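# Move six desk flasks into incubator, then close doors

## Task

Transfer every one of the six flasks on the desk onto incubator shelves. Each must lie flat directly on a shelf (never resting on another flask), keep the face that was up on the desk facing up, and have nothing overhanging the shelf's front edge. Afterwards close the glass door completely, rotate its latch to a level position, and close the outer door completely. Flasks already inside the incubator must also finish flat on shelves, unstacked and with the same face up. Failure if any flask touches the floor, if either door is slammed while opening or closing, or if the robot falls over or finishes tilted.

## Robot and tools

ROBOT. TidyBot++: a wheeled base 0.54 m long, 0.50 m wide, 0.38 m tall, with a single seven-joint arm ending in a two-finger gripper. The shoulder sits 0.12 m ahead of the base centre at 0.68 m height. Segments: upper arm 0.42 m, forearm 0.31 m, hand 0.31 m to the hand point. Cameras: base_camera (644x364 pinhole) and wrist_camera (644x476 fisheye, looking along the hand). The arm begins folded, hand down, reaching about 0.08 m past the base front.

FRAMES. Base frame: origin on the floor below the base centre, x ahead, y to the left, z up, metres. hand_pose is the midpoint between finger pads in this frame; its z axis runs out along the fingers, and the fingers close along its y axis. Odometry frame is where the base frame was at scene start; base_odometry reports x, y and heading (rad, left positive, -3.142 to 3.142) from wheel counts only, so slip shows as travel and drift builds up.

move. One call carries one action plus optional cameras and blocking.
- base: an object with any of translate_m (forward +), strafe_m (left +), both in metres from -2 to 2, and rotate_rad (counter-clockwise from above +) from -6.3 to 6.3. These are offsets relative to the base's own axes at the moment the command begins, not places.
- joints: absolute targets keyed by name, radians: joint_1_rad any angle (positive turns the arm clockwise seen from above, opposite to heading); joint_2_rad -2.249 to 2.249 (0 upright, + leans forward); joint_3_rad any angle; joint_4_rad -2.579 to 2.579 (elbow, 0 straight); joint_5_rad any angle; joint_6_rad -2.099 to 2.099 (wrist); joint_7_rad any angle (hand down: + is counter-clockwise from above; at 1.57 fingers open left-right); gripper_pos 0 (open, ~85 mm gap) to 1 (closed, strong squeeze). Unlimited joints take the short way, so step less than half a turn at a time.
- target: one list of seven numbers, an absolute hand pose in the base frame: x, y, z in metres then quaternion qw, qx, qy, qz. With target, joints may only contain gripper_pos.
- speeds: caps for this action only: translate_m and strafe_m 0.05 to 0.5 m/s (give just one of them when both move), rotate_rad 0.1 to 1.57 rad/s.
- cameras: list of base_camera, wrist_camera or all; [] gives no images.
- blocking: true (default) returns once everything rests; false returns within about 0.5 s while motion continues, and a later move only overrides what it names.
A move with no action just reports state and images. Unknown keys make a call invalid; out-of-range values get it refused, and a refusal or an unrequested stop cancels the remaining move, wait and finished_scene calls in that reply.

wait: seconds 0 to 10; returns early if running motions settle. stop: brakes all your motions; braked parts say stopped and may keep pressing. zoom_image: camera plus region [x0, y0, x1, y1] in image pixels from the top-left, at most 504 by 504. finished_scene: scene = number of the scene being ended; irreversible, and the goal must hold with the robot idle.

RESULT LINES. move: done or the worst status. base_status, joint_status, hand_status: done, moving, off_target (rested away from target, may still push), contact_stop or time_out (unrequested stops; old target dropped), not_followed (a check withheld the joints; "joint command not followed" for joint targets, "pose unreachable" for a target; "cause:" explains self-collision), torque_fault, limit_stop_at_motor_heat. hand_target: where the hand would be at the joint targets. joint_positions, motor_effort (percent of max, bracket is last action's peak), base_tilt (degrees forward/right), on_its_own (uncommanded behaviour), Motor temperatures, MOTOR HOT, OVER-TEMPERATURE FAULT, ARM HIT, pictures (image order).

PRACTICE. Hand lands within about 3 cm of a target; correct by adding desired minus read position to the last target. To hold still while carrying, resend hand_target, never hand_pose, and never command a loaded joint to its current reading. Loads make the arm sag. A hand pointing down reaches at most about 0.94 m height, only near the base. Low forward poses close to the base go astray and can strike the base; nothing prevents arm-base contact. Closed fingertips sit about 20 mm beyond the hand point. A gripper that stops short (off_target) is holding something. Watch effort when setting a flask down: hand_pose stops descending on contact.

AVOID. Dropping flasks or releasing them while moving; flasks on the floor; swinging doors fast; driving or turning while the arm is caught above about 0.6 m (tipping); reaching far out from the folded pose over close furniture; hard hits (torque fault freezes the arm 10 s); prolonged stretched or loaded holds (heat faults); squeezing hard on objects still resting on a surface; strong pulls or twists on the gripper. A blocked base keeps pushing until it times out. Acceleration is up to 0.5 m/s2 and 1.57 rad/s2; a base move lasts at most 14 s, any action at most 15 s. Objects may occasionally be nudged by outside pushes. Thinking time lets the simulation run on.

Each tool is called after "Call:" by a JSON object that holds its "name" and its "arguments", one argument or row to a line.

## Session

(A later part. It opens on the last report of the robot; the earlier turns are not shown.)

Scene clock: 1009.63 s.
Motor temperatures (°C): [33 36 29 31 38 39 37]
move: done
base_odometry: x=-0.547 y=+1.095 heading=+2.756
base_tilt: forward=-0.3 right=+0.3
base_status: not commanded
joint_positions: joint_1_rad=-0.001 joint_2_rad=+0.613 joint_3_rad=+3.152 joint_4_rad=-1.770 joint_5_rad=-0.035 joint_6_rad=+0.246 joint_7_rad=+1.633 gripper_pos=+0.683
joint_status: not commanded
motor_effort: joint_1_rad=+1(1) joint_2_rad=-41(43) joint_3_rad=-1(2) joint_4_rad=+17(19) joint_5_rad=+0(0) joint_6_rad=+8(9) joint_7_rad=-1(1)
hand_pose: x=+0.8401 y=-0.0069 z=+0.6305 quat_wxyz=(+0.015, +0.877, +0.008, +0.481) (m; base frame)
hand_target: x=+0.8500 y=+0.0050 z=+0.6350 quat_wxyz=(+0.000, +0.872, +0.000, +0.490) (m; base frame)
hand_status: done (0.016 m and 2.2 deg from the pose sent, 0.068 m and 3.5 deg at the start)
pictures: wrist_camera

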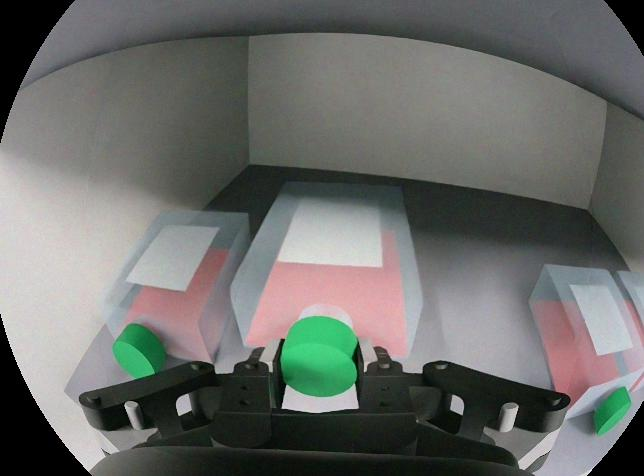

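Call:
{"name": "move", "arguments": {
  "target": [0.857, 0.0, 0.615, 0, 0.872, 0, 0.4895],
  "cameras": []
}}

Call:
{"name": "move", "arguments": {
  "target": [0.857, 0.0, 0.602, 0, 0.870, 0, 0.492],
  "cameras": []
}}

Call:
{"name": "move", "arguments": {
  "target": [0.857, 0.0, 0.592, 0, 0.869, 0, 0.4945],
  "cameras": []
}}

Call:
{"name": "move", "arguments": {
  "target": [0.857, 0.0, 0.583, 0, 0.869, 0, 0.4945]
}}

Scene clock: 1015.73 s.
Motor temperatures (°C): [33 36 29 31 38 39 37]
move: done
base_odometry: x=-0.547 y=+1.095 heading=+2.756
base_tilt: forward=-0.2 right=+0.3
base_status: not commanded
joint_positions: joint_1_rad=-0.001 joint_2_rad=+0.662 joint_3_rad=+3.152 joint_4_rad=-1.757 joint_5_rad=-0.031 joint_6_rad=+0.252 joint_7_rad=+1.632 gripper_pos=+0.683
joint_status: not commanded
motor_effort: joint_1_rad=+1(2) joint_2_rad=-42(44) joint_3_rad=-2(2) joint_4_rad=+17(18) joint_5_rad=+0(0) joint_6_rad=+8(9) joint_7_rad=-1(1)
hand_pose: x=+0.8433 y=-0.0068 z=+0.6034 quat_wxyz=(+0.015, +0.883, +0.010, +0.468) (m; base frame)
hand_target: x=+0.8570 y=+0.0000 z=+0.6150 quat_wxyz=(+0.000, +0.872, +0.000, +0.489) (m; base frame)
hand_status: done (0.019 m and 3.5 deg from the pose sent, 0.024 m and 2.2 deg at the start)
pictures: none
No camera images: "cameras" was empty.

Scene clock: 1016.40 s.
Motor temperatures (°C): [33 36 29 31 38 39 37]
move: done
base_odometry: x=-0.547 y=+1.095 heading=+2.756
base_tilt: forward=-0.3 right=+0.3
base_status: not commanded
joint_positions: joint_1_rad=-0.001 joint_2_rad=+0.681 joint_3_rad=+3.152 joint_4_rad=-1.757 joint_5_rad=-0.031 joint_6_rad=+0.287 joint_7_rad=+1.631 gripper_pos=+0.683
joint_status: not commanded
motor_effort: joint_1_rad=+2(2) joint_2_rad=-41(43) joint_3_rad=-1(2) joint_4_rad=+15(17) joint_5_rad=+0(0) joint_6_rad=+7(9) joint_7_rad=-1(1)
hand_pose: x=+0.8478 y=-0.0071 z=+0.5984 quat_wxyz=(+0.016, +0.880, +0.010, +0.475) (m; base frame)
hand_target: x=+0.8570 y=+0.0000 z=+0.6020 quat_wxyz=(+0.000, +0.870, +0.000, +0.492) (m; base frame)
hand_status: done (0.012 m and 3.1 deg from the pose sent, 0.015 m and 3.8 deg at the start)
pictures: none
No camera images: "cameras" was empty.

Scene clock: 1017.00 s.
Motor temperatures (°C): [33 36 29 31 38 39 37]
move: done
base_odometry: x=-0.547 y=+1.095 heading=+2.756
base_tilt: forward=-0.2 right=+0.3
base_status: not commanded
joint_positions: joint_1_rad=-0.001 joint_2_rad=+0.694 joint_3_rad=+3.152 joint_4_rad=-1.757 joint_5_rad=-0.031 joint_6_rad=+0.320 joint_7_rad=+1.630 gripper_pos=+0.683
joint_status: not commanded
motor_effort: joint_1_rad=+1(1) joint_2_rad=-41(42) joint_3_rad=-1(2) joint_4_rad=+15(16) joint_5_rad=+0(0) joint_6_rad=+7(8) joint_7_rad=+0(1)
hand_pose: x=+0.8523 y=-0.0074 z=+0.5978 quat_wxyz=(+0.016, +0.875, +0.009, +0.484) (m; base frame)
hand_target: x=+0.8570 y=+0.0000 z=+0.5920 quat_wxyz=(+0.000, +0.869, +0.000, +0.495) (m; base frame)
hand_status: done (0.011 m and 2.5 deg from the pose sent, 0.013 m and 3.3 deg at the start)
pictures: none
No camera images: "cameras" was empty.

Scene clock: 1017.60 s.
Motor temperatures (°C): [33 36 29 31 38 39 37]
move: done
base_odometry: x=-0.547 y=+1.095 heading=+2.756
base_tilt: forward=-0.3 right=+0.3
base_status: not commanded
joint_positions: joint_1_rad=-0.001 joint_2_rad=+0.703 joint_3_rad=+3.152 joint_4_rad=-1.757 joint_5_rad=-0.031 joint_6_rad=+0.344 joint_7_rad=+1.630 gripper_pos=+0.683
joint_status: not commanded
motor_effort: joint_1_rad=+0(1) joint_2_rad=-40(41) joint_3_rad=-1(2) joint_4_rad=+14(16) joint_5_rad=+0(0) joint_6_rad=+7(8) joint_7_rad=+0(1)
hand_pose: x=+0.8555 y=-0.0076 z=+0.5974 quat_wxyz=(+0.017, +0.871, +0.009, +0.491) (m; base frame)
hand_target: x=+0.8570 y=+0.0000 z=+0.5830 quat_wxyz=(+0.000, +0.869, +0.000, +0.495) (m; base frame)
hand_status: done (0.016 m and 2.2 deg from the pose sent, 0.017 m and 2.5 deg at the start)
pictures: base_camera, wrist_camera

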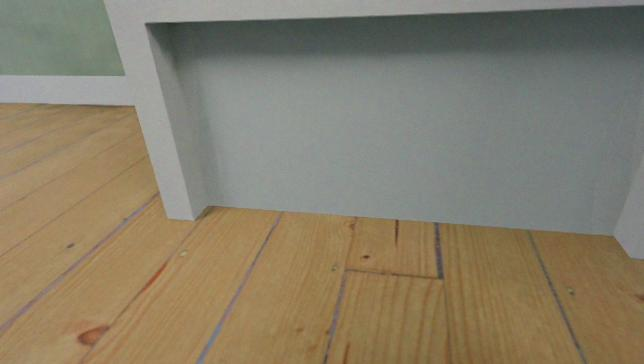

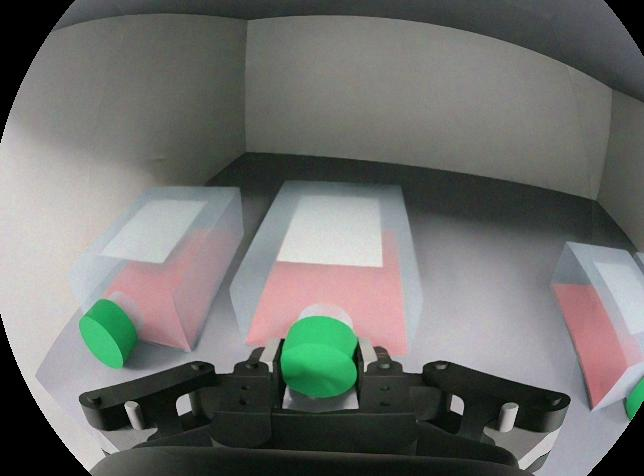

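Set down. Release.

Call:
{"name": "move", "arguments": {
  "target": [0.857, 0, 0.588, 0, 0.869, 0, 0.4945],
  "joints": {"gripper_pos":0.45},
  "cameras": []
}}

Call:
{"name": "move", "arguments": {
  "base": {"translate_m":-0.25},
  "speeds": {"translate_m":0.12},
  "cameras": ["wrist_camera"]
}}

Call:
{"name": "move", "arguments": {
  "base": {"translate_m":-0.45},
  "speeds": {"translate_m":0.35},
  "cameras": ["base_camera"]
}}

Call:
{"name": "move", "arguments": {
  "base": {"rotate_rad":1.477},
  "target": [0.62, 0, 1.06, 0, 0.883, 0, 0.469],
  "cameras": []
}}

Scene clock: 1025.10 s.
Motor temperatures (°C): [33 36 29 31 38 39 37]
move: done
base_odometry: x=-0.547 y=+1.095 heading=+2.756
base_tilt: forward=-0.2 right=+0.3
base_status: not commanded
joint_positions: joint_1_rad=-0.001 joint_2_rad=+0.705 joint_3_rad=+3.152 joint_4_rad=-1.757 joint_5_rad=-0.031 joint_6_rad=+0.344 joint_7_rad=+1.630 gripper_pos=+0.450
joint_status: all done
motor_effort: joint_1_rad=+0(2) joint_2_rad=-42(42) joint_3_rad=-1(2) joint_4_rad=+16(17) joint_5_rad=+0(0) joint_6_rad=+7(8) joint_7_rad=-1(1)
hand_pose: x=+0.8554 y=-0.0076 z=+0.5964 quat_wxyz=(+0.017, +0.872, +0.009, +0.490) (m; base frame)
hand_target: x=+0.8570 y=+0.0000 z=+0.5880 quat_wxyz=(+0.000, +0.869, +0.000, +0.495) (m; base frame)
hand_status: done (0.011 m and 2.2 deg from the pose sent, 0.012 m and 2.2 deg at the start)
pictures: none
No camera images: "cameras" was empty.

Scene clock: 1027.77 s.
Motor temperatures (°C): [33 36 29 31 38 39 37]
move: done
base_odometry: x=-0.315 y=+1.002 heading=+2.756
base_tilt: forward=-0.3 right=+0.3
base_status: done
joint_positions: joint_1_rad=-0.001 joint_2_rad=+0.706 joint_3_rad=+3.152 joint_4_rad=-1.757 joint_5_rad=-0.031 joint_6_rad=+0.344 joint_7_rad=+1.630 gripper_pos=+0.450
joint_status: not commanded
motor_effort: joint_1_rad=+0(3) joint_2_rad=-42(43) joint_3_rad=-1(3) joint_4_rad=+15(17) joint_5_rad=+0(0) joint_6_rad=+9(9) joint_7_rad=-1(1)
hand_pose: x=+0.8553 y=-0.0076 z=+0.5956 quat_wxyz=(+0.017, +0.872, +0.009, +0.490) (m; base frame)
hand_target: x=+0.8570 y=+0.0000 z=+0.5880 quat_wxyz=(+0.000, +0.869, +0.000, +0.495) (m; base frame)
hand_status: not commanded
pictures: wrist_camera

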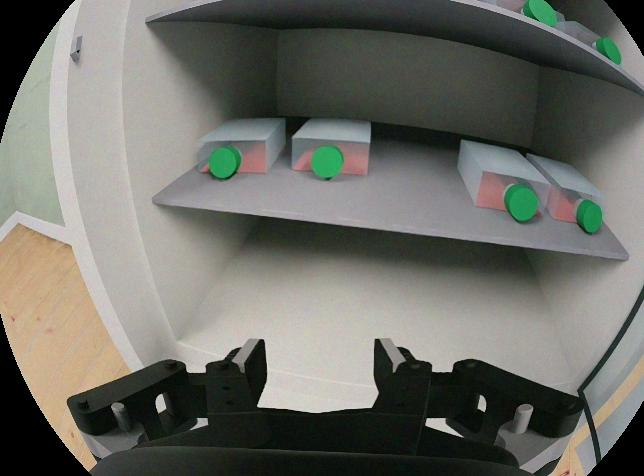

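Scene clock: 1030.07 s.
Motor temperatures (°C): [33 36 29 31 38 39 37]
move: done
base_odometry: x=+0.102 y=+0.833 heading=+2.756
base_tilt: forward=-0.2 right=+0.2
base_status: done
joint_positions: joint_1_rad=-0.001 joint_2_rad=+0.708 joint_3_rad=+3.152 joint_4_rad=-1.757 joint_5_rad=-0.031 joint_6_rad=+0.344 joint_7_rad=+1.630 gripper_pos=+0.450
joint_status: not commanded
motor_effort: joint_1_rad=+0(3) joint_2_rad=-42(43) joint_3_rad=-1(2) joint_4_rad=+16(17) joint_5_rad=+0(0) joint_6_rad=+8(9) joint_7_rad=-1(1)
hand_pose: x=+0.8550 y=-0.0076 z=+0.5935 quat_wxyz=(+0.017, +0.872, +0.009, +0.488) (m; base frame)
hand_target: x=+0.8570 y=+0.0000 z=+0.5880 quat_wxyz=(+0.000, +0.869, +0.000, +0.495) (m; base frame)
hand_status: not commanded
pictures: base_camera

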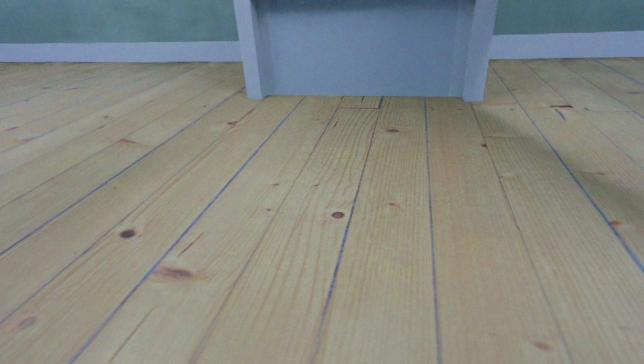

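Scene clock: 1032.63 s.
Motor temperatures (°C): [33 36 29 31 38 39 37]
move: done
base_odometry: x=+0.102 y=+0.833 heading=-2.051
base_tilt: forward=-0.3 right=+0.2
base_status: done
joint_positions: joint_1_rad=-0.034 joint_2_rad=-0.095 joint_3_rad=+3.145 joint_4_rad=-1.246 joint_5_rad=-0.031 joint_6_rad=-0.973 joint_7_rad=+1.630 gripper_pos=+0.450
joint_status: not commanded
motor_effort: joint_1_rad=+1(7) joint_2_rad=-18(46) joint_3_rad=-1(6) joint_4_rad=+20(21) joint_5_rad=+0(1) joint_6_rad=+8(9) joint_7_rad=-1(1)
hand_pose: x=+0.6305 y=+0.0246 z=+1.0653 quat_wxyz=(-0.008, +0.872, +0.038, +0.487) (m; base frame)
hand_target: x=+0.6200 y=+0.0000 z=+1.0600 quat_wxyz=(+0.000, +0.883, +0.000, +0.469) (m; base frame)
hand_status: done (0.027 m and 5.0 deg from the pose sent, 0.522 m and 3.3 deg at the start)
pictures: none
No camera images: "cameras" was empty.

Call:
{"name": "move", "arguments": {
  "base": {"translate_m":1.38,"strafe_m":0.34},
  "joints": {"gripper_pos":1},
  "cameras": ["wrist_camera"]
}}

Scene clock: 1049.87 s.
Motor temperatures (°C): [33 36 29 31 38 39 37]
move: done
base_odometry: x=-0.234 y=-0.548 heading=-2.050
base_tilt: forward=-0.3 right=+0.3
base_status: done
joint_positions: joint_1_rad=-0.033 joint_2_rad=-0.096 joint_3_rad=+3.146 joint_4_rad=-1.246 joint_5_rad=-0.031 joint_6_rad=-0.978 joint_7_rad=+1.630 gripper_pos=+0.999
joint_status: all done
motor_effort: joint_1_rad=+0(2) joint_2_rad=-17(22) joint_3_rad=+0(2) joint_4_rad=+20(21) joint_5_rad=+0(1) joint_6_rad=+8(9) joint_7_rad=-1(1)
hand_pose: x=+0.6292 y=+0.0240 z=+1.0648 quat_wxyz=(-0.008, +0.873, +0.037, +0.486) (m; base frame)
hand_target: x=+0.6200 y=+0.0000 z=+1.0600 quat_wxyz=(+0.000, +0.883, +0.000, +0.469) (m; base frame)
hand_status: not commanded
pictures: wrist_camera

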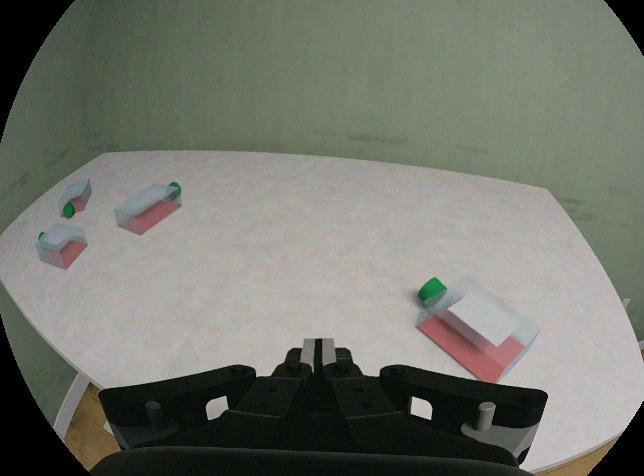

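Call:
{"name": "move", "arguments": {
  "target": [0.68, -0.085, 0.96, 0, 0.883, 0, 0.469],
  "cameras": []
}}

Call:
{"name": "move", "arguments": {
  "target": [0.69, -0.09, 0.912, 0, 0.883, 0, 0.469],
  "cameras": ["wrist_camera"]
}}

Call:
{"name": "move", "arguments": {
  "target": [0.74, -0.15, 0.91, 0, 0.883, 0, 0.469],
  "cameras": ["wrist_camera"]
}}

Scene clock: 1071.33 s.
Motor temperatures (°C): [33 35 29 31 38 39 37]
move: done
base_odometry: x=-0.234 y=-0.548 heading=-2.050
base_tilt: forward=-0.2 right=+0.3
base_status: not commanded
joint_positions: joint_1_rad=+0.105 joint_2_rad=-0.007 joint_3_rad=+3.286 joint_4_rad=-1.453 joint_5_rad=-0.294 joint_6_rad=-0.803 joint_7_rad=+1.912 gripper_pos=+0.999
joint_status: not commanded
motor_effort: joint_1_rad=+0(1) joint_2_rad=-23(25) joint_3_rad=-1(2) joint_4_rad=+21(24) joint_5_rad=-2(2) joint_6_rad=+7(8) joint_7_rad=-1(1)
hand_pose: x=+0.6700 y=-0.0726 z=+0.9564 quat_wxyz=(-0.009, +0.893, -0.006, +0.449) (m; base frame)
hand_target: x=+0.6800 y=-0.0850 z=+0.9600 quat_wxyz=(+0.000, +0.883, +0.000, +0.469) (m; base frame)
hand_status: done (0.016 m and 2.8 deg from the pose sent, 0.159 m and 4.9 deg at the start)
pictures: none
No camera images: "cameras" was empty.

Scene clock: 1072.37 s.
Motor temperatures (°C): [33 35 29 31 38 39 37]
move: done
base_odometry: x=-0.234 y=-0.548 heading=-2.050
base_tilt: forward=-0.2 right=+0.3
base_status: not commanded
joint_positions: joint_1_rad=+0.135 joint_2_rad=+0.003 joint_3_rad=+3.286 joint_4_rad=-1.574 joint_5_rad=-0.381 joint_6_rad=-0.666 joint_7_rad=+2.018 gripper_pos=+0.999
joint_status: not commanded
motor_effort: joint_1_rad=+1(2) joint_2_rad=-23(24) joint_3_rad=+0(2) joint_4_rad=+21(23) joint_5_rad=-2(3) joint_6_rad=+7(7) joint_7_rad=-1(1)
hand_pose: x=+0.6782 y=-0.0847 z=+0.9203 quat_wxyz=(-0.007, +0.889, -0.009, +0.459) (m; base frame)
hand_target: x=+0.6900 y=-0.0900 z=+0.9120 quat_wxyz=(+0.000, +0.883, +0.000, +0.469) (m; base frame)
hand_status: done (0.015 m and 1.9 deg from the pose sent, 0.052 m and 2.8 deg at the start)
pictures: wrist_camera

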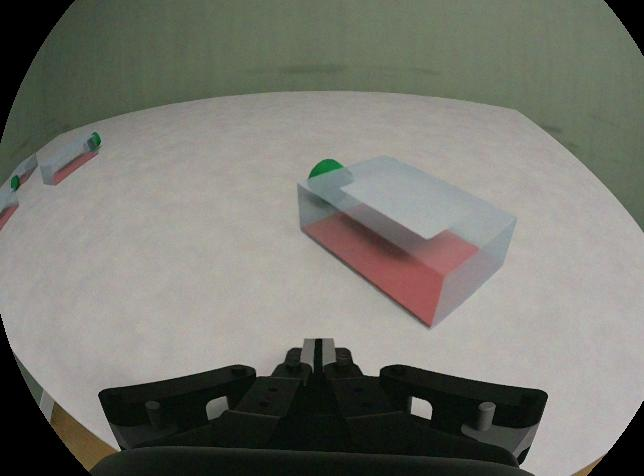

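Scene clock: 1073.67 s.
Motor temperatures (°C): [33 35 29 31 38 39 37]
move: done
base_odometry: x=-0.234 y=-0.548 heading=-2.050
base_tilt: forward=-0.2 right=+0.3
base_status: not commanded
joint_positions: joint_1_rad=+0.380 joint_2_rad=+0.156 joint_3_rad=+3.159 joint_4_rad=-1.430 joint_5_rad=-0.492 joint_6_rad=-0.666 joint_7_rad=+2.163 gripper_pos=+0.999
joint_status: not commanded
motor_effort: joint_1_rad=+1(2) joint_2_rad=-27(28) joint_3_rad=-2(2) joint_4_rad=+21(21) joint_5_rad=-3(3) joint_6_rad=+6(7) joint_7_rad=-1(1)
hand_pose: x=+0.7284 y=-0.1554 z=+0.9195 quat_wxyz=(+0.007, +0.882, -0.022, +0.471) (m; base frame)
hand_target: x=+0.7400 y=-0.1500 z=+0.9100 quat_wxyz=(+0.000, +0.883, +0.000, +0.469) (m; base frame)
hand_status: done (0.016 m and 2.7 deg from the pose sent, 0.090 m and 1.9 deg at the start)
pictures: wrist_camera

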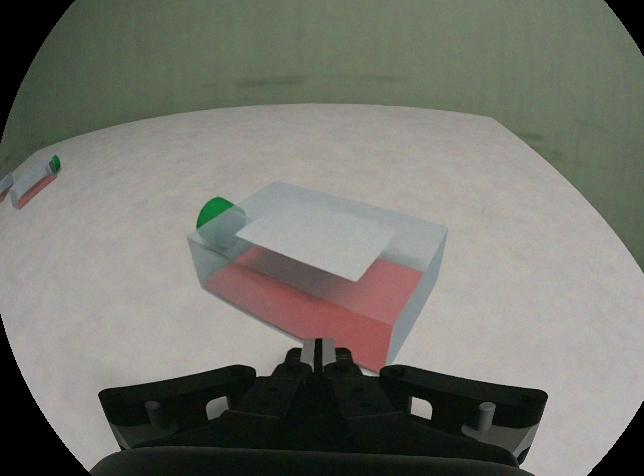

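Call:
{"name": "move", "arguments": {
  "target": [0.745, -0.175, 0.91, 0, 0.883, 0, 0.469],
  "cameras": []
}}

Call:
{"name": "move", "arguments": {
  "base": {"translate_m":0.06},
  "speeds": {"translate_m":0.08},
  "cameras": ["wrist_camera"]
}}

Call:
{"name": "move", "arguments": {
  "base": {"translate_m":0.05},
  "speeds": {"translate_m":0.08},
  "cameras": ["wrist_camera"]
}}

Scene clock: 1078.93 s.
Motor temperatures (°C): [33 35 29 31 38 39 37]
move: done
base_odometry: x=-0.234 y=-0.548 heading=-2.050
base_tilt: forward=-0.3 right=+0.2
base_status: not commanded
joint_positions: joint_1_rad=+0.457 joint_2_rad=+0.199 joint_3_rad=+3.126 joint_4_rad=-1.388 joint_5_rad=-0.525 joint_6_rad=-0.666 joint_7_rad=+2.217 gripper_pos=+0.999
joint_status: not commanded
motor_effort: joint_1_rad=+1(1) joint_2_rad=-29(31) joint_3_rad=-1(2) joint_4_rad=+20(22) joint_5_rad=-3(3) joint_6_rad=+6(7) joint_7_rad=-1(1)
hand_pose: x=+0.7384 y=-0.1855 z=+0.9194 quat_wxyz=(+0.015, +0.879, -0.026, +0.476) (m; base frame)
hand_target: x=+0.7450 y=-0.1750 z=+0.9100 quat_wxyz=(+0.000, +0.883, +0.000, +0.469) (m; base frame)
hand_status: done (0.016 m and 3.6 deg from the pose sent, 0.027 m and 2.7 deg at the start)
pictures: none
No camera images: "cameras" was empty.

Scene clock: 1080.20 s.
Motor temperatures (°C): [33 35 29 31 38 39 37]
move: done
base_odometry: x=-0.262 y=-0.602 heading=-2.049
base_tilt: forward=-0.2 right=+0.2
base_status: done
joint_positions: joint_1_rad=+0.458 joint_2_rad=+0.202 joint_3_rad=+3.126 joint_4_rad=-1.385 joint_5_rad=-0.527 joint_6_rad=-0.666 joint_7_rad=+2.217 gripper_pos=+0.999
joint_status: not commanded
motor_effort: joint_1_rad=+0(2) joint_2_rad=-29(31) joint_3_rad=-1(2) joint_4_rad=+20(22) joint_5_rad=-2(3) joint_6_rad=+6(7) joint_7_rad=-1(1)
hand_pose: x=+0.7395 y=-0.1865 z=+0.9193 quat_wxyz=(+0.014, +0.879, -0.027, +0.476) (m; base frame)
hand_target: x=+0.7450 y=-0.1750 z=+0.9100 quat_wxyz=(+0.000, +0.883, +0.000, +0.469) (m; base frame)
hand_status: not commanded
pictures: wrist_camera

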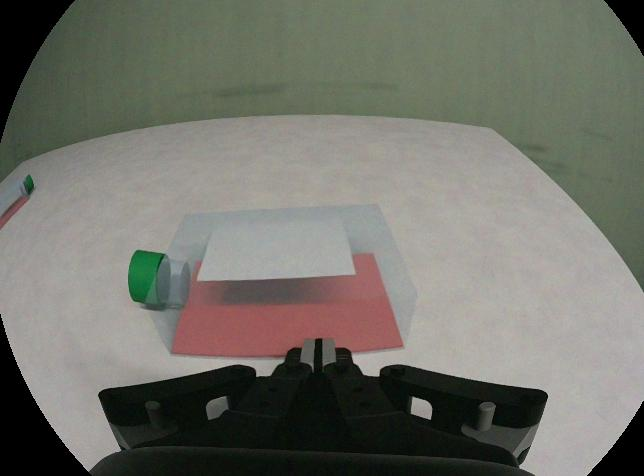

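Scene clock: 1081.33 s.
Motor temperatures (°C): [33 35 29 31 38 39 37]
move: done
base_odometry: x=-0.284 y=-0.646 heading=-2.049
base_tilt: forward=-0.3 right=+0.3
base_status: done
joint_positions: joint_1_rad=+0.460 joint_2_rad=+0.204 joint_3_rad=+3.126 joint_4_rad=-1.383 joint_5_rad=-0.528 joint_6_rad=-0.666 joint_7_rad=+2.217 gripper_pos=+0.999
joint_status: not commanded
motor_effort: joint_1_rad=+1(2) joint_2_rad=-28(31) joint_3_rad=-1(2) joint_4_rad=+20(22) joint_5_rad=-2(3) joint_6_rad=+5(7) joint_7_rad=+0(1)
hand_pose: x=+0.7399 y=-0.1877 z=+0.9193 quat_wxyz=(+0.014, +0.879, -0.028, +0.477) (m; base frame)
hand_target: x=+0.7450 y=-0.1750 z=+0.9100 quat_wxyz=(+0.000, +0.883, +0.000, +0.469) (m; base frame)
hand_status: not commanded
pictures: wrist_camera

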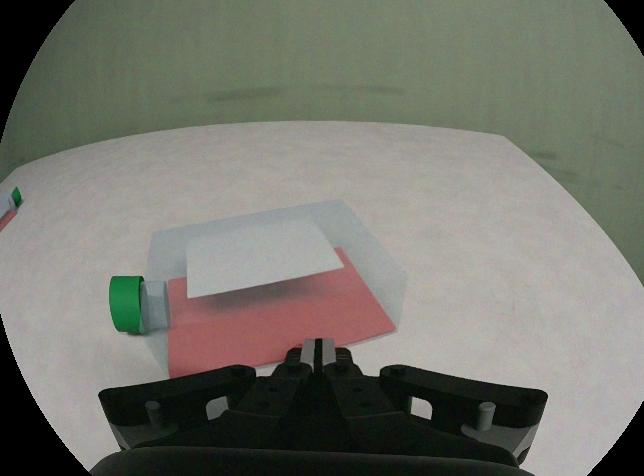

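Call:
{"name": "move", "arguments": {
  "base": {"translate_m":0.06,"strafe_m":-0.025},
  "speeds": {"translate_m":0.08},
  "cameras": []
}}

Call:
{"name": "move", "arguments": {
  "base": {"translate_m":0.05},
  "speeds": {"translate_m":0.08},
  "cameras": ["wrist_camera"]
}}

Call:
{"name": "move", "arguments": {
  "target": [0.77, -0.13, 0.91, 0, 0.883, 0, 0.469],
  "cameras": ["wrist_camera"]
}}

Scene clock: 1088.00 s.
Motor temperatures (°C): [33 35 29 31 38 39 37]
move: done
base_odometry: x=-0.334 y=-0.688 heading=-2.048
base_tilt: forward=-0.2 right=+0.3
base_status: done
joint_positions: joint_1_rad=+0.460 joint_2_rad=+0.206 joint_3_rad=+3.125 joint_4_rad=-1.381 joint_5_rad=-0.529 joint_6_rad=-0.666 joint_7_rad=+2.217 gripper_pos=+0.999
joint_status: not commanded
motor_effort: joint_1_rad=+1(2) joint_2_rad=-28(32) joint_3_rad=+0(2) joint_4_rad=+20(22) joint_5_rad=-2(3) joint_6_rad=+5(7) joint_7_rad=-1(1)
hand_pose: x=+0.7407 y=-0.1879 z=+0.9193 quat_wxyz=(+0.014, +0.879, -0.028, +0.477) (m; base frame)
hand_target: x=+0.7450 y=-0.1750 z=+0.9100 quat_wxyz=(+0.000, +0.883, +0.000, +0.469) (m; base frame)
hand_status: not commanded
pictures: none
No camera images: "cameras" was empty.

Scene clock: 1089.13 s.
Motor temperatures (°C): [33 35 29 31 38 39 37]
move: done
base_odometry: x=-0.357 y=-0.733 heading=-2.049
base_tilt: forward=-0.3 right=+0.2
base_status: done
joint_positions: joint_1_rad=+0.462 joint_2_rad=+0.207 joint_3_rad=+3.125 joint_4_rad=-1.380 joint_5_rad=-0.529 joint_6_rad=-0.666 joint_7_rad=+2.217 gripper_pos=+0.999
joint_status: not commanded
motor_effort: joint_1_rad=+0(3) joint_2_rad=-29(31) joint_3_rad=-1(4) joint_4_rad=+20(22) joint_5_rad=-2(3) joint_6_rad=+6(7) joint_7_rad=-1(1)
hand_pose: x=+0.7409 y=-0.1887 z=+0.9194 quat_wxyz=(+0.014, +0.878, -0.029, +0.477) (m; base frame)
hand_target: x=+0.7450 y=-0.1750 z=+0.9100 quat_wxyz=(+0.000, +0.883, +0.000, +0.469) (m; base frame)
hand_status: not commanded
pictures: wrist_camera

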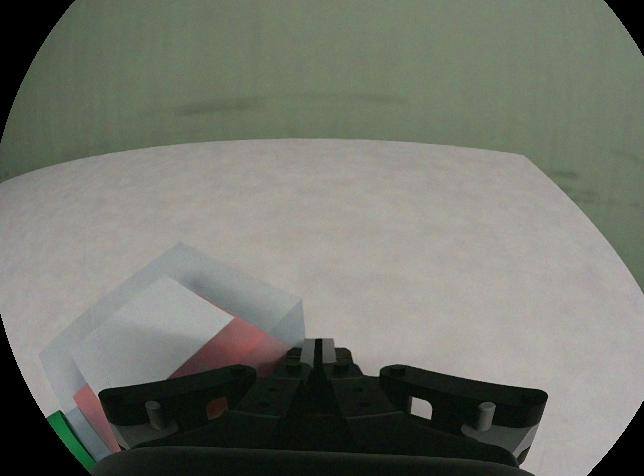

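Scene clock: 1090.13 s.
Motor temperatures (°C): [33 35 29 31 38 39 37]
move: done
base_odometry: x=-0.357 y=-0.733 heading=-2.049
base_tilt: forward=-0.2 right=+0.3
base_status: not commanded
joint_positions: joint_1_rad=+0.378 joint_2_rad=+0.210 joint_3_rad=+3.096 joint_4_rad=-1.365 joint_5_rad=-0.459 joint_6_rad=-0.666 joint_7_rad=+2.155 gripper_pos=+0.999
joint_status: not commanded
motor_effort: joint_1_rad=+1(3) joint_2_rad=-30(30) joint_3_rad=-1(4) joint_4_rad=+20(21) joint_5_rad=-2(3) joint_6_rad=+6(6) joint_7_rad=+0(1)
hand_pose: x=+0.7566 y=-0.1314 z=+0.9195 quat_wxyz=(+0.000, +0.882, +0.009, +0.472) (m; base frame)
hand_target: x=+0.7700 y=-0.1300 z=+0.9100 quat_wxyz=(+0.000, +0.883, +0.000, +0.469) (m; base frame)
hand_status: done (0.017 m and 1.1 deg from the pose sent, 0.066 m and 3.8 deg at the start)
pictures: wrist_camera

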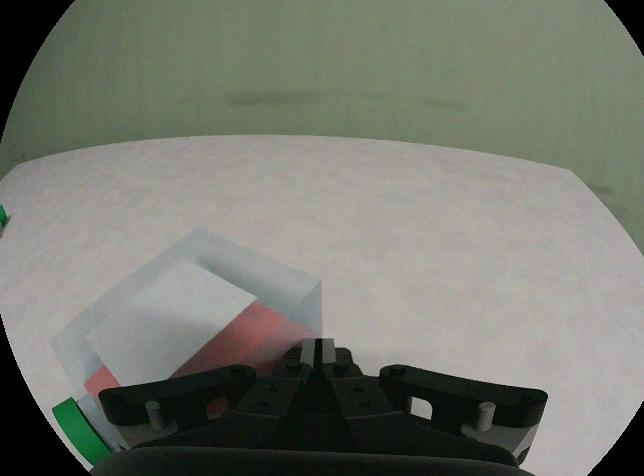

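Call:
{"name": "move", "arguments": {
  "target": [0.79, -0.10, 0.91, 0, 0.883, 0, 0.469],
  "cameras": []
}}

Call:
{"name": "move", "arguments": {
  "target": [0.68, -0.09, 1.02, 0, 0.883, 0, 0.469],
  "joints": {"gripper_pos":0},
  "cameras": []
}}

Call:
{"name": "move", "arguments": {
  "base": {"translate_m":-0.12,"strafe_m":-0.1},
  "target": [0.6, 0.25, 1.02, 0.1372, 0.8444, -0.2582, 0.4485],
  "cameras": ["wrist_camera"]
}}

Scene clock: 1095.37 s.
Motor temperatures (°C): [33 35 29 31 38 39 37]
move: done
base_odometry: x=-0.357 y=-0.733 heading=-2.049
base_tilt: forward=-0.3 right=+0.2
base_status: not commanded
joint_positions: joint_1_rad=+0.301 joint_2_rad=+0.234 joint_3_rad=+3.091 joint_4_rad=-1.326 joint_5_rad=-0.357 joint_6_rad=-0.661 joint_7_rad=+2.036 gripper_pos=+0.999
joint_status: not commanded
motor_effort: joint_1_rad=+0(2) joint_2_rad=-30(30) joint_3_rad=-1(3) joint_4_rad=+20(22) joint_5_rad=-2(3) joint_6_rad=+6(7) joint_7_rad=-1(1)
hand_pose: x=+0.7733 y=-0.1012 z=+0.9198 quat_wxyz=(-0.001, +0.884, +0.014, +0.467) (m; base frame)
hand_target: x=+0.7900 y=-0.1000 z=+0.9100 quat_wxyz=(+0.000, +0.883, +0.000, +0.469) (m; base frame)
hand_status: done (0.019 m and 1.7 deg from the pose sent, 0.047 m and 1.1 deg at the start)
pictures: none
No camera images: "cameras" was empty.

Scene clock: 1096.97 s.
Motor temperatures (°C): [33 35 29 31 38 39 37]
move: done
base_odometry: x=-0.357 y=-0.733 heading=-2.049
base_tilt: forward=-0.2 right=+0.3
base_status: not commanded
joint_positions: joint_1_rad=+0.170 joint_2_rad=+0.032 joint_3_rad=+3.271 joint_4_rad=-1.252 joint_5_rad=-0.355 joint_6_rad=-0.877 joint_7_rad=+2.003 gripper_pos=+0.000
joint_status: all done
motor_effort: joint_1_rad=+1(2) joint_2_rad=-24(36) joint_3_rad=+0(2) joint_4_rad=+21(23) joint_5_rad=-2(3) joint_6_rad=+7(8) joint_7_rad=-1(1)
hand_pose: x=+0.6899 y=-0.0860 z=+1.0320 quat_wxyz=(+0.006, +0.869, +0.023, +0.494) (m; base frame)
hand_target: x=+0.6800 y=-0.0900 z=+1.0200 quat_wxyz=(+0.000, +0.883, +0.000, +0.469) (m; base frame)
hand_status: done (0.016 m and 4.3 deg from the pose sent, 0.137 m and 1.7 deg at the start)
pictures: none
No camera images: "cameras" was empty.

Scene clock: 1099.90 s.
Motor temperatures (°C): [33 35 29 31 38 39 37]
move: done
base_odometry: x=-0.391 y=-0.580 heading=-2.049
base_tilt: forward=-0.3 right=+0.2
base_status: done
joint_positions: joint_1_rad=-1.118 joint_2_rad=+0.458 joint_3_rad=+3.527 joint_4_rad=-0.663 joint_5_rad=+0.734 joint_6_rad=-1.682 joint_7_rad=+0.530 gripper_pos=+0.000
joint_status: not commanded
motor_effort: joint_1_rad=+0(3) joint_2_rad=-34(36) joint_3_rad=+2(4) joint_4_rad=+17(22) joint_5_rad=+6(6) joint_6_rad=+3(8) joint_7_rad=-1(1)
hand_pose: x=+0.6075 y=+0.2623 z=+1.0175 quat_wxyz=(+0.118, +0.866, -0.209, +0.440) (m; base frame)
hand_target: x=+0.6000 y=+0.2500 z=+1.0200 quat_wxyz=(+0.137, +0.845, -0.258, +0.449) (m; base frame)
hand_status: done (0.015 m and 6.6 deg from the pose sent, 0.348 m and 36.2 deg at the start)
pictures: wrist_camera

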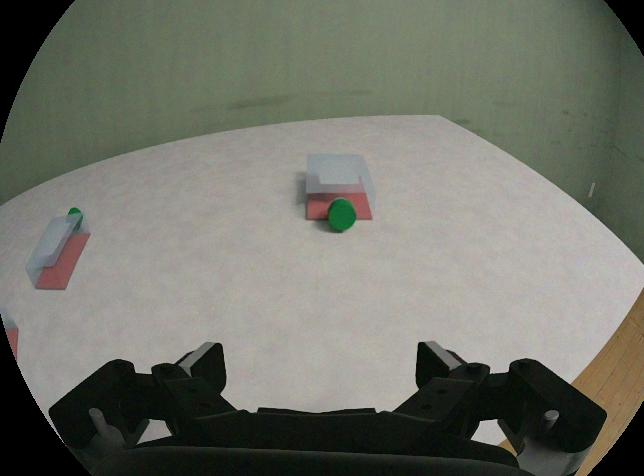

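Call:
{"name": "move", "arguments": {
  "base": {"translate_m":0.06},
  "target": [0.715, 0.15, 0.955, 0.1214, 0.853, -0.2285, 0.453],
  "speeds": {"translate_m":0.15},
  "cameras": []
}}

Call:
{"name": "move", "arguments": {
  "target": [0.76, 0.13, 0.925, 0.1214, 0.853, -0.2285, 0.453],
  "cameras": ["wrist_camera"]
}}

Scene clock: 1115.33 s.
Motor temperatures (°C): [33 35 29 31 38 39 37]
move: done
base_odometry: x=-0.419 y=-0.634 heading=-2.049
base_tilt: forward=-0.3 right=+0.2
base_status: done
joint_positions: joint_1_rad=-0.806 joint_2_rad=+0.406 joint_3_rad=+3.429 joint_4_rad=-0.991 joint_5_rad=+0.737 joint_6_rad=-1.352 joint_7_rad=+0.514 gripper_pos=+0.000
joint_status: not commanded
motor_effort: joint_1_rad=+0(5) joint_2_rad=-34(37) joint_3_rad=+2(5) joint_4_rad=+19(20) joint_5_rad=+6(7) joint_6_rad=+3(4) joint_7_rad=-1(1)
hand_pose: x=+0.7066 y=+0.1495 z=+0.9412 quat_wxyz=(+0.152, +0.867, -0.212, +0.425) (m; base frame)
hand_target: x=+0.7150 y=+0.1500 z=+0.9550 quat_wxyz=(+0.121, +0.853, -0.229, +0.453) (m; base frame)
hand_status: done (0.016 m and 5.3 deg from the pose sent, 0.168 m and 3.1 deg at the start)
pictures: none
No camera images: "cameras" was empty.

Scene clock: 1116.50 s.
Motor temperatures (°C): [33 35 29 31 38 39 37]
move: done
base_odometry: x=-0.419 y=-0.634 heading=-2.049
base_tilt: forward=-0.3 right=+0.3
base_status: not commanded
joint_positions: joint_1_rad=-0.750 joint_2_rad=+0.428 joint_3_rad=+3.479 joint_4_rad=-1.000 joint_5_rad=+0.720 joint_6_rad=-1.221 joint_7_rad=+0.514 gripper_pos=+0.000
joint_status: not commanded
motor_effort: joint_1_rad=+0(3) joint_2_rad=-35(36) joint_3_rad=+4(4) joint_4_rad=+19(20) joint_5_rad=+6(7) joint_6_rad=+4(4) joint_7_rad=-1(1)
hand_pose: x=+0.7476 y=+0.1237 z=+0.9427 quat_wxyz=(+0.142, +0.852, -0.220, +0.453) (m; base frame)
hand_target: x=+0.7600 y=+0.1300 z=+0.9250 quat_wxyz=(+0.121, +0.853, -0.229, +0.453) (m; base frame)
hand_status: done (0.023 m and 2.6 deg from the pose sent, 0.059 m and 5.3 deg at the start)
pictures: wrist_camera

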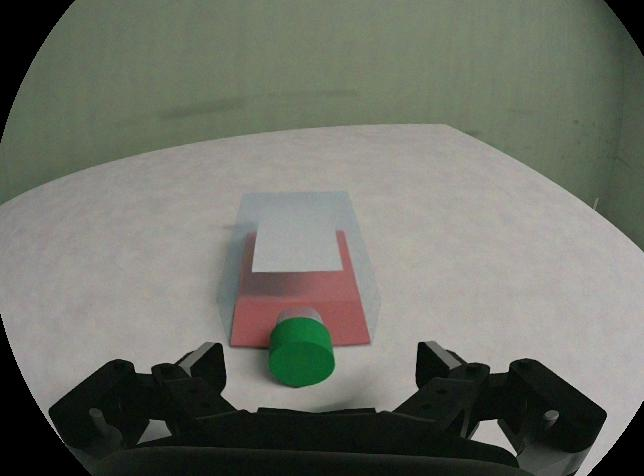

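Call:
{"name": "move", "arguments": {
  "target": [0.786, 0.131, 0.90, 0.1214, 0.853, -0.2285, 0.453],
  "cameras": ["wrist_camera"]
}}

Scene clock: 1122.60 s.
Motor temperatures (°C): [33 35 29 31 38 39 37]
move: done
base_odometry: x=-0.419 y=-0.634 heading=-2.049
base_tilt: forward=-0.3 right=+0.2
base_status: not commanded
joint_positions: joint_1_rad=-0.746 joint_2_rad=+0.488 joint_3_rad=+3.534 joint_4_rad=-1.000 joint_5_rad=+0.683 joint_6_rad=-1.154 joint_7_rad=+0.514 gripper_pos=+0.000
joint_status: not commanded
motor_effort: joint_1_rad=+0(2) joint_2_rad=-35(38) joint_3_rad=+3(4) joint_4_rad=+18(20) joint_5_rad=+5(6) joint_6_rad=+3(4) joint_7_rad=+0(1)
hand_pose: x=+0.7737 y=+0.1243 z=+0.9174 quat_wxyz=(+0.147, +0.852, -0.216, +0.454) (m; base frame)
hand_target: x=+0.7860 y=+0.1310 z=+0.9000 quat_wxyz=(+0.121, +0.853, -0.229, +0.453) (m; base frame)
hand_status: done (0.022 m and 3.3 deg from the pose sent, 0.058 m and 2.6 deg at the start)
pictures: wrist_camera

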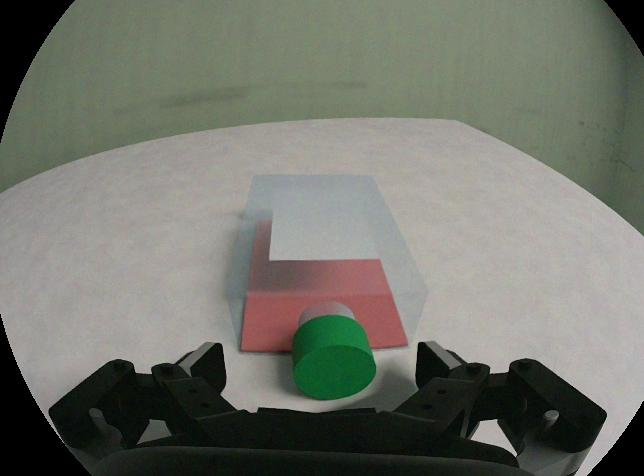

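Call:
{"name": "move", "arguments": {
  "target": [0.782, 0.124, 0.90, 0.1214, 0.853, -0.2285, 0.453],
  "cameras": []
}}

Call:
{"name": "move", "arguments": {
  "joints": {"gripper_pos":1},
  "cameras": ["wrist_camera"]
}}

Call:
{"name": "move", "arguments": {
  "target": [0.74, 0.14, 1.0, 0.1214, 0.853, -0.2285, 0.453],
  "cameras": []
}}

Call:
{"name": "move", "arguments": {
  "target": [0.62, 0, 1.04, 0, 0.883, 0, 0.469],
  "cameras": ["wrist_camera"]
}}

Scene clock: 1129.03 s.
Motor temperatures (°C): [33 35 29 31 38 39 37]
move: done
base_odometry: x=-0.419 y=-0.634 heading=-2.049
base_tilt: forward=-0.3 right=+0.2
base_status: not commanded
joint_positions: joint_1_rad=-0.745 joint_2_rad=+0.481 joint_3_rad=+3.534 joint_4_rad=-1.012 joint_5_rad=+0.683 joint_6_rad=-1.138 joint_7_rad=+0.514 gripper_pos=+0.000
joint_status: not commanded
motor_effort: joint_1_rad=+0(2) joint_2_rad=-32(35) joint_3_rad=+3(4) joint_4_rad=+16(18) joint_5_rad=+4(5) joint_6_rad=+2(3) joint_7_rad=+0(1)
hand_pose: x=+0.7745 y=+0.1243 z=+0.9170 quat_wxyz=(+0.143, +0.852, -0.212, +0.456) (m; base frame)
hand_target: x=+0.7820 y=+0.1240 z=+0.9000 quat_wxyz=(+0.121, +0.853, -0.229, +0.453) (m; base frame)
hand_status: done (0.019 m and 3.2 deg from the pose sent, 0.019 m and 3.3 deg at the start)
pictures: none
No camera images: "cameras" was empty.

Scene clock: 1130.13 s.
Motor temperatures (°C): [33 35 29 31 38 39 37]
move: off_target
base_odometry: x=-0.419 y=-0.634 heading=-2.049
base_tilt: forward=-0.2 right=+0.3
base_status: not commanded
joint_positions: joint_1_rad=-0.745 joint_2_rad=+0.475 joint_3_rad=+3.534 joint_4_rad=-1.012 joint_5_rad=+0.683 joint_6_rad=-1.121 joint_7_rad=+0.514 gripper_pos=+0.683
joint_status: gripper_pos off_target (ended at +0.683, target +1.000)
motor_effort: joint_1_rad=+2(3) joint_2_rad=-30(32) joint_3_rad=+3(4) joint_4_rad=+14(16) joint_5_rad=+3(4) joint_6_rad=+2(2) joint_7_rad=-1(1)
hand_pose: x=+0.7771 y=+0.1268 z=+0.9223 quat_wxyz=(+0.136, +0.851, -0.210, +0.463) (m; base frame)
hand_target: x=+0.7820 y=+0.1240 z=+0.9000 quat_wxyz=(+0.121, +0.853, -0.229, +0.453) (m; base frame)
hand_status: not commanded
pictures: wrist_camera

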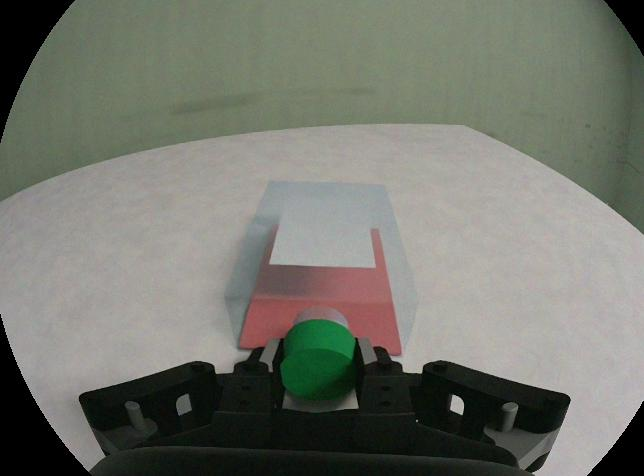

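Scene clock: 1131.53 s.
Motor temperatures (°C): [33 35 29 31 38 39 37]
move: done
base_odometry: x=-0.419 y=-0.634 heading=-2.049
base_tilt: forward=-0.2 right=+0.2
base_status: not commanded
joint_positions: joint_1_rad=-0.745 joint_2_rad=+0.478 joint_3_rad=+3.528 joint_4_rad=-0.762 joint_5_rad=+0.668 joint_6_rad=-1.318 joint_7_rad=+0.571 gripper_pos=+0.683
joint_status: not commanded
motor_effort: joint_1_rad=+1(2) joint_2_rad=-37(41) joint_3_rad=+4(5) joint_4_rad=+19(22) joint_5_rad=+6(7) joint_6_rad=+4(6) joint_7_rad=-1(1)
hand_pose: x=+0.7566 y=+0.1269 z=+1.0036 quat_wxyz=(+0.126, +0.832, -0.250, +0.479) (m; base frame)
hand_target: x=+0.7400 y=+0.1400 z=+1.0000 quat_wxyz=(+0.121, +0.853, -0.229, +0.453) (m; base frame)
hand_status: done (0.021 m and 4.6 deg from the pose sent, 0.087 m and 3.0 deg at the start)
pictures: none
No camera images: "cameras" was empty.

Scene clock: 1133.90 s.
Motor temperatures (°C): [33 35 29 31 38 39 37]
move: done
base_odometry: x=-0.419 y=-0.634 heading=-2.049
base_tilt: forward=-0.3 right=+0.3
base_status: not commanded
joint_positions: joint_1_rad=-0.036 joint_2_rad=-0.095 joint_3_rad=+3.181 joint_4_rad=-1.295 joint_5_rad=+0.051 joint_6_rad=-1.033 joint_7_rad=+1.497 gripper_pos=+0.683
joint_status: not commanded
motor_effort: joint_1_rad=+2(3) joint_2_rad=-19(39) joint_3_rad=+0(5) joint_4_rad=+21(22) joint_5_rad=+0(7) joint_6_rad=+8(9) joint_7_rad=-1(1)
hand_pose: x=+0.6179 y=-0.0147 z=+1.0239 quat_wxyz=(+0.008, +0.898, -0.033, +0.440) (m; base frame)
hand_target: x=+0.6200 y=+0.0000 z=+1.0400 quat_wxyz=(+0.000, +0.883, +0.000, +0.469) (m; base frame)
hand_status: done (0.022 m and 5.4 deg from the pose sent, 0.190 m and 32.7 deg at the start)
pictures: wrist_camera

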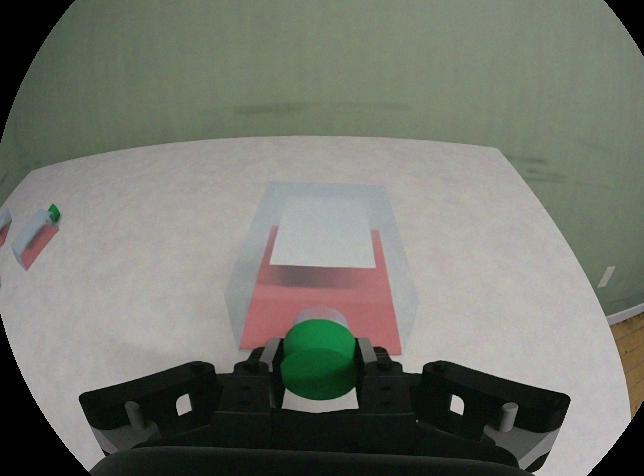

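Call:
{"name": "move", "arguments": {
  "base": {"translate_m":-0.4},
  "speeds": {"translate_m":0.35},
  "cameras": []
}}

Call:
{"name": "move", "arguments": {
  "base": {"rotate_rad":-1.514},
  "speeds": {"rotate_rad":0.7},
  "cameras": []
}}

Call:
{"name": "move", "arguments": {
  "base": {"strafe_m":-0.976},
  "speeds": {"strafe_m":0.35},
  "cameras": ["base_camera"]
}}

Call:
{"name": "move", "arguments": {
  "base": {"translate_m":0.543},
  "speeds": {"translate_m":0.3},
  "cameras": []
}}

Call:
{"name": "move", "arguments": {
  "target": [0.73, 0, 0.84, 0, 0.876, 0, 0.4823]
}}

Scene clock: 1147.63 s.
Motor temperatures (°C): [33 35 29 31 38 39 37]
move: done
base_odometry: x=-0.235 y=-0.278 heading=-2.049
base_tilt: forward=-0.3 right=+0.3
base_status: done
joint_positions: joint_1_rad=-0.032 joint_2_rad=-0.109 joint_3_rad=+3.176 joint_4_rad=-1.298 joint_5_rad=+0.045 joint_6_rad=-1.027 joint_7_rad=+1.499 gripper_pos=+0.683
joint_status: not commanded
motor_effort: joint_1_rad=+0(2) joint_2_rad=-19(24) joint_3_rad=+0(3) joint_4_rad=+22(23) joint_5_rad=+0(1) joint_6_rad=+8(9) joint_7_rad=+0(1)
hand_pose: x=+0.6142 y=-0.0129 z=+1.0301 quat_wxyz=(+0.005, +0.894, -0.032, +0.447) (m; base frame)
hand_target: x=+0.6200 y=+0.0000 z=+1.0400 quat_wxyz=(+0.000, +0.883, +0.000, +0.469) (m; base frame)
hand_status: not commanded
pictures: none
No camera images: "cameras" was empty.

Scene clock: 1150.53 s.
Motor temperatures (°C): [33 35 29 31 38 39 37]
move: done
base_odometry: x=-0.235 y=-0.278 heading=+2.721
base_tilt: forward=-0.3 right=+0.3
base_status: done
joint_positions: joint_1_rad=-0.025 joint_2_rad=-0.109 joint_3_rad=+3.169 joint_4_rad=-1.298 joint_5_rad=+0.042 joint_6_rad=-1.027 joint_7_rad=+1.499 gripper_pos=+0.683
joint_status: not commanded
motor_effort: joint_1_rad=+1(3) joint_2_rad=-18(20) joint_3_rad=+0(3) joint_4_rad=+21(22) joint_5_rad=+0(1) joint_6_rad=+8(9) joint_7_rad=-1(1)
hand_pose: x=+0.6141 y=-0.0121 z=+1.0301 quat_wxyz=(+0.004, +0.894, -0.032, +0.447) (m; base frame)
hand_target: x=+0.6200 y=+0.0000 z=+1.0400 quat_wxyz=(+0.000, +0.883, +0.000, +0.469) (m; base frame)
hand_status: not commanded
pictures: none
No camera images: "cameras" was empty.

Scene clock: 1154.33 s.
Motor temperatures (°C): [33 35 29 31 38 39 37]
move: done
base_odometry: x=+0.163 y=+0.613 heading=+2.720
base_tilt: forward=-0.3 right=+0.3
base_status: done
joint_positions: joint_1_rad=-0.024 joint_2_rad=-0.109 joint_3_rad=+3.167 joint_4_rad=-1.298 joint_5_rad=+0.040 joint_6_rad=-1.027 joint_7_rad=+1.499 gripper_pos=+0.683
joint_status: not commanded
motor_effort: joint_1_rad=+1(3) joint_2_rad=-18(20) joint_3_rad=+0(3) joint_4_rad=+21(22) joint_5_rad=+0(1) joint_6_rad=+7(9) joint_7_rad=-1(1)
hand_pose: x=+0.6141 y=-0.0108 z=+1.0300 quat_wxyz=(+0.003, +0.894, -0.031, +0.447) (m; base frame)
hand_target: x=+0.6200 y=+0.0000 z=+1.0400 quat_wxyz=(+0.000, +0.883, +0.000, +0.469) (m; base frame)
hand_status: not commanded
pictures: base_camera

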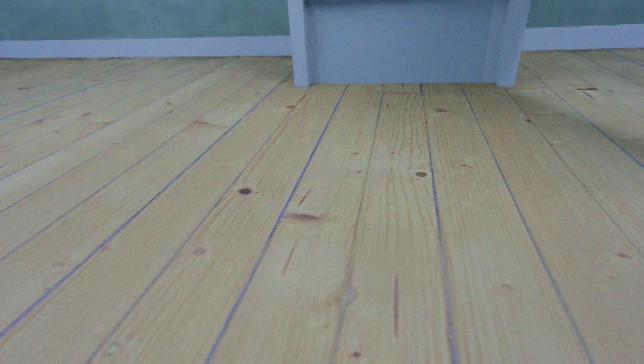

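Scene clock: 1157.07 s.
Motor temperatures (°C): [33 35 29 31 38 39 37]
move: done
base_odometry: x=-0.332 y=+0.836 heading=+2.719
base_tilt: forward=-0.3 right=+0.2
base_status: done
joint_positions: joint_1_rad=-0.024 joint_2_rad=-0.111 joint_3_rad=+3.167 joint_4_rad=-1.299 joint_5_rad=+0.040 joint_6_rad=-1.026 joint_7_rad=+1.499 gripper_pos=+0.683
joint_status: not commanded
motor_effort: joint_1_rad=+1(2) joint_2_rad=-18(22) joint_3_rad=+0(2) joint_4_rad=+21(22) joint_5_rad=+0(1) joint_6_rad=+8(9) joint_7_rad=-1(1)
hand_pose: x=+0.6135 y=-0.0108 z=+1.0308 quat_wxyz=(+0.003, +0.894, -0.031, +0.448) (m; base frame)
hand_target: x=+0.6200 y=+0.0000 z=+1.0400 quat_wxyz=(+0.000, +0.883, +0.000, +0.469) (m; base frame)
hand_status: not commanded
pictures: none
No camera images: "cameras" was empty.

Scene clock: 1159.07 s.
Motor temperatures (°C): [33 35 29 31 38 39 37]
move: done
base_odometry: x=-0.332 y=+0.835 heading=+2.719
base_tilt: forward=-0.3 right=+0.2
base_status: not commanded
joint_positions: joint_1_rad=-0.024 joint_2_rad=+0.109 joint_3_rad=+3.167 joint_4_rad=-1.745 joint_5_rad=+0.030 joint_6_rad=-0.328 joint_7_rad=+1.517 gripper_pos=+0.683
joint_status: not commanded
motor_effort: joint_1_rad=+1(2) joint_2_rad=-27(31) joint_3_rad=+0(2) joint_4_rad=+23(24) joint_5_rad=+0(0) joint_6_rad=+8(9) joint_7_rad=+0(1)
hand_pose: x=+0.7219 y=-0.0020 z=+0.8339 quat_wxyz=(+0.000, +0.887, -0.014, +0.462) (m; base frame)
hand_target: x=+0.7300 y=+0.0000 z=+0.8400 quat_wxyz=(+0.000, +0.876, +0.000, +0.482) (m; base frame)
hand_status: done (0.010 m and 3.1 deg from the pose sent, 0.224 m and 5.7 deg at the start)
pictures: base_camera, wrist_camera

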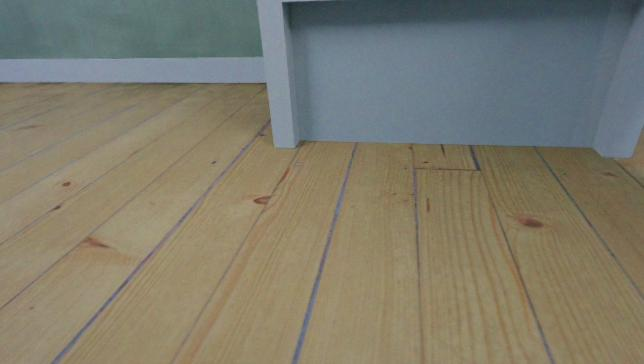

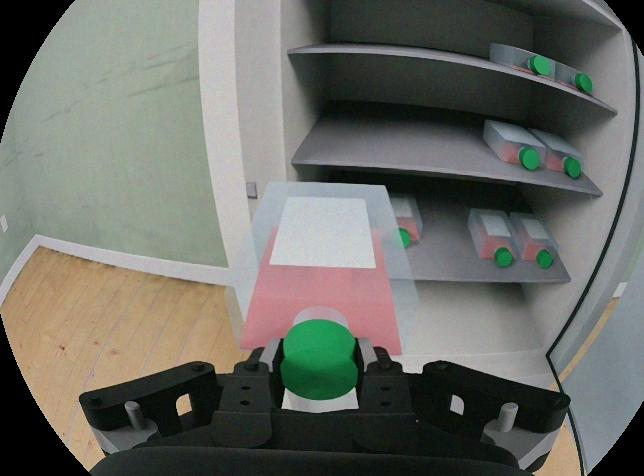

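Call:
{"name": "move", "arguments": {
  "base": {"rotate_rad":-0.03},
  "cameras": []
}}

Call:
{"name": "move", "arguments": {
  "base": {"translate_m":0.14},
  "speeds": {"translate_m":0.12}
}}

Scene clock: 1181.30 s.
Motor temperatures (°C): [33 35 29 31 38 39 37]
move: done
base_odometry: x=-0.332 y=+0.835 heading=+2.690
base_tilt: forward=-0.2 right=+0.3
base_status: done
joint_positions: joint_1_rad=-0.012 joint_2_rad=+0.109 joint_3_rad=+3.162 joint_4_rad=-1.745 joint_5_rad=+0.028 joint_6_rad=-0.326 joint_7_rad=+1.517 gripper_pos=+0.683
joint_status: not commanded
motor_effort: joint_1_rad=-1(3) joint_2_rad=-28(29) joint_3_rad=-1(3) joint_4_rad=+22(23) joint_5_rad=+0(0) joint_6_rad=+8(9) joint_7_rad=-1(1)
hand_pose: x=+0.7222 y=-0.0059 z=+0.8345 quat_wxyz=(+0.001, +0.886, -0.017, +0.463) (m; base frame)
hand_target: x=+0.7300 y=+0.0000 z=+0.8400 quat_wxyz=(+0.000, +0.876, +0.000, +0.482) (m; base frame)
hand_status: not commanded
pictures: none
No camera images: "cameras" was empty.

Scene clock: 1183.07 s.
Motor temperatures (°C): [33 35 29 31 38 39 37]
move: done
base_odometry: x=-0.458 y=+0.897 heading=+2.689
base_tilt: forward=-0.2 right=+0.2
base_status: done
joint_positions: joint_1_rad=-0.012 joint_2_rad=+0.112 joint_3_rad=+3.162 joint_4_rad=-1.745 joint_5_rad=+0.028 joint_6_rad=-0.323 joint_7_rad=+1.517 gripper_pos=+0.683
joint_status: not commanded
motor_effort: joint_1_rad=+1(2) joint_2_rad=-28(31) joint_3_rad=+0(3) joint_4_rad=+22(23) joint_5_rad=+0(0) joint_6_rad=+8(9) joint_7_rad=-1(1)
hand_pose: x=+0.7231 y=-0.0060 z=+0.8334 quat_wxyz=(+0.001, +0.886, -0.017, +0.463) (m; base frame)
hand_target: x=+0.7300 y=+0.0000 z=+0.8400 quat_wxyz=(+0.000, +0.876, +0.000, +0.482) (m; base frame)
hand_status: not commanded
pictures: base_camera, wrist_camera

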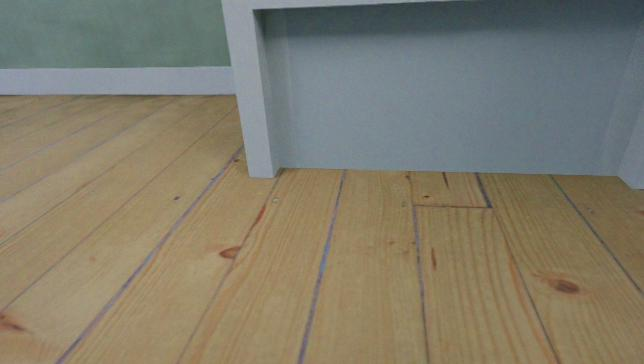

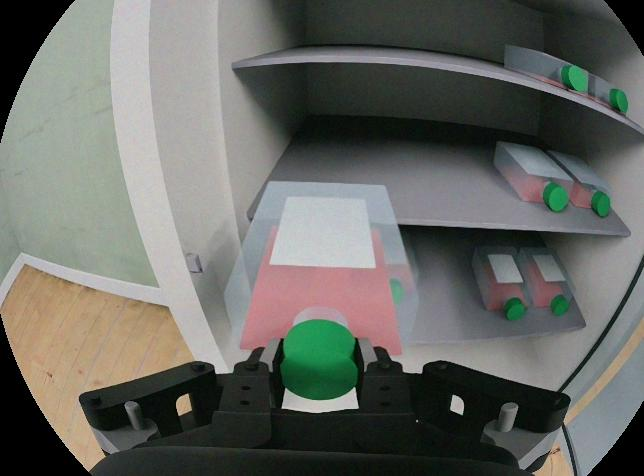

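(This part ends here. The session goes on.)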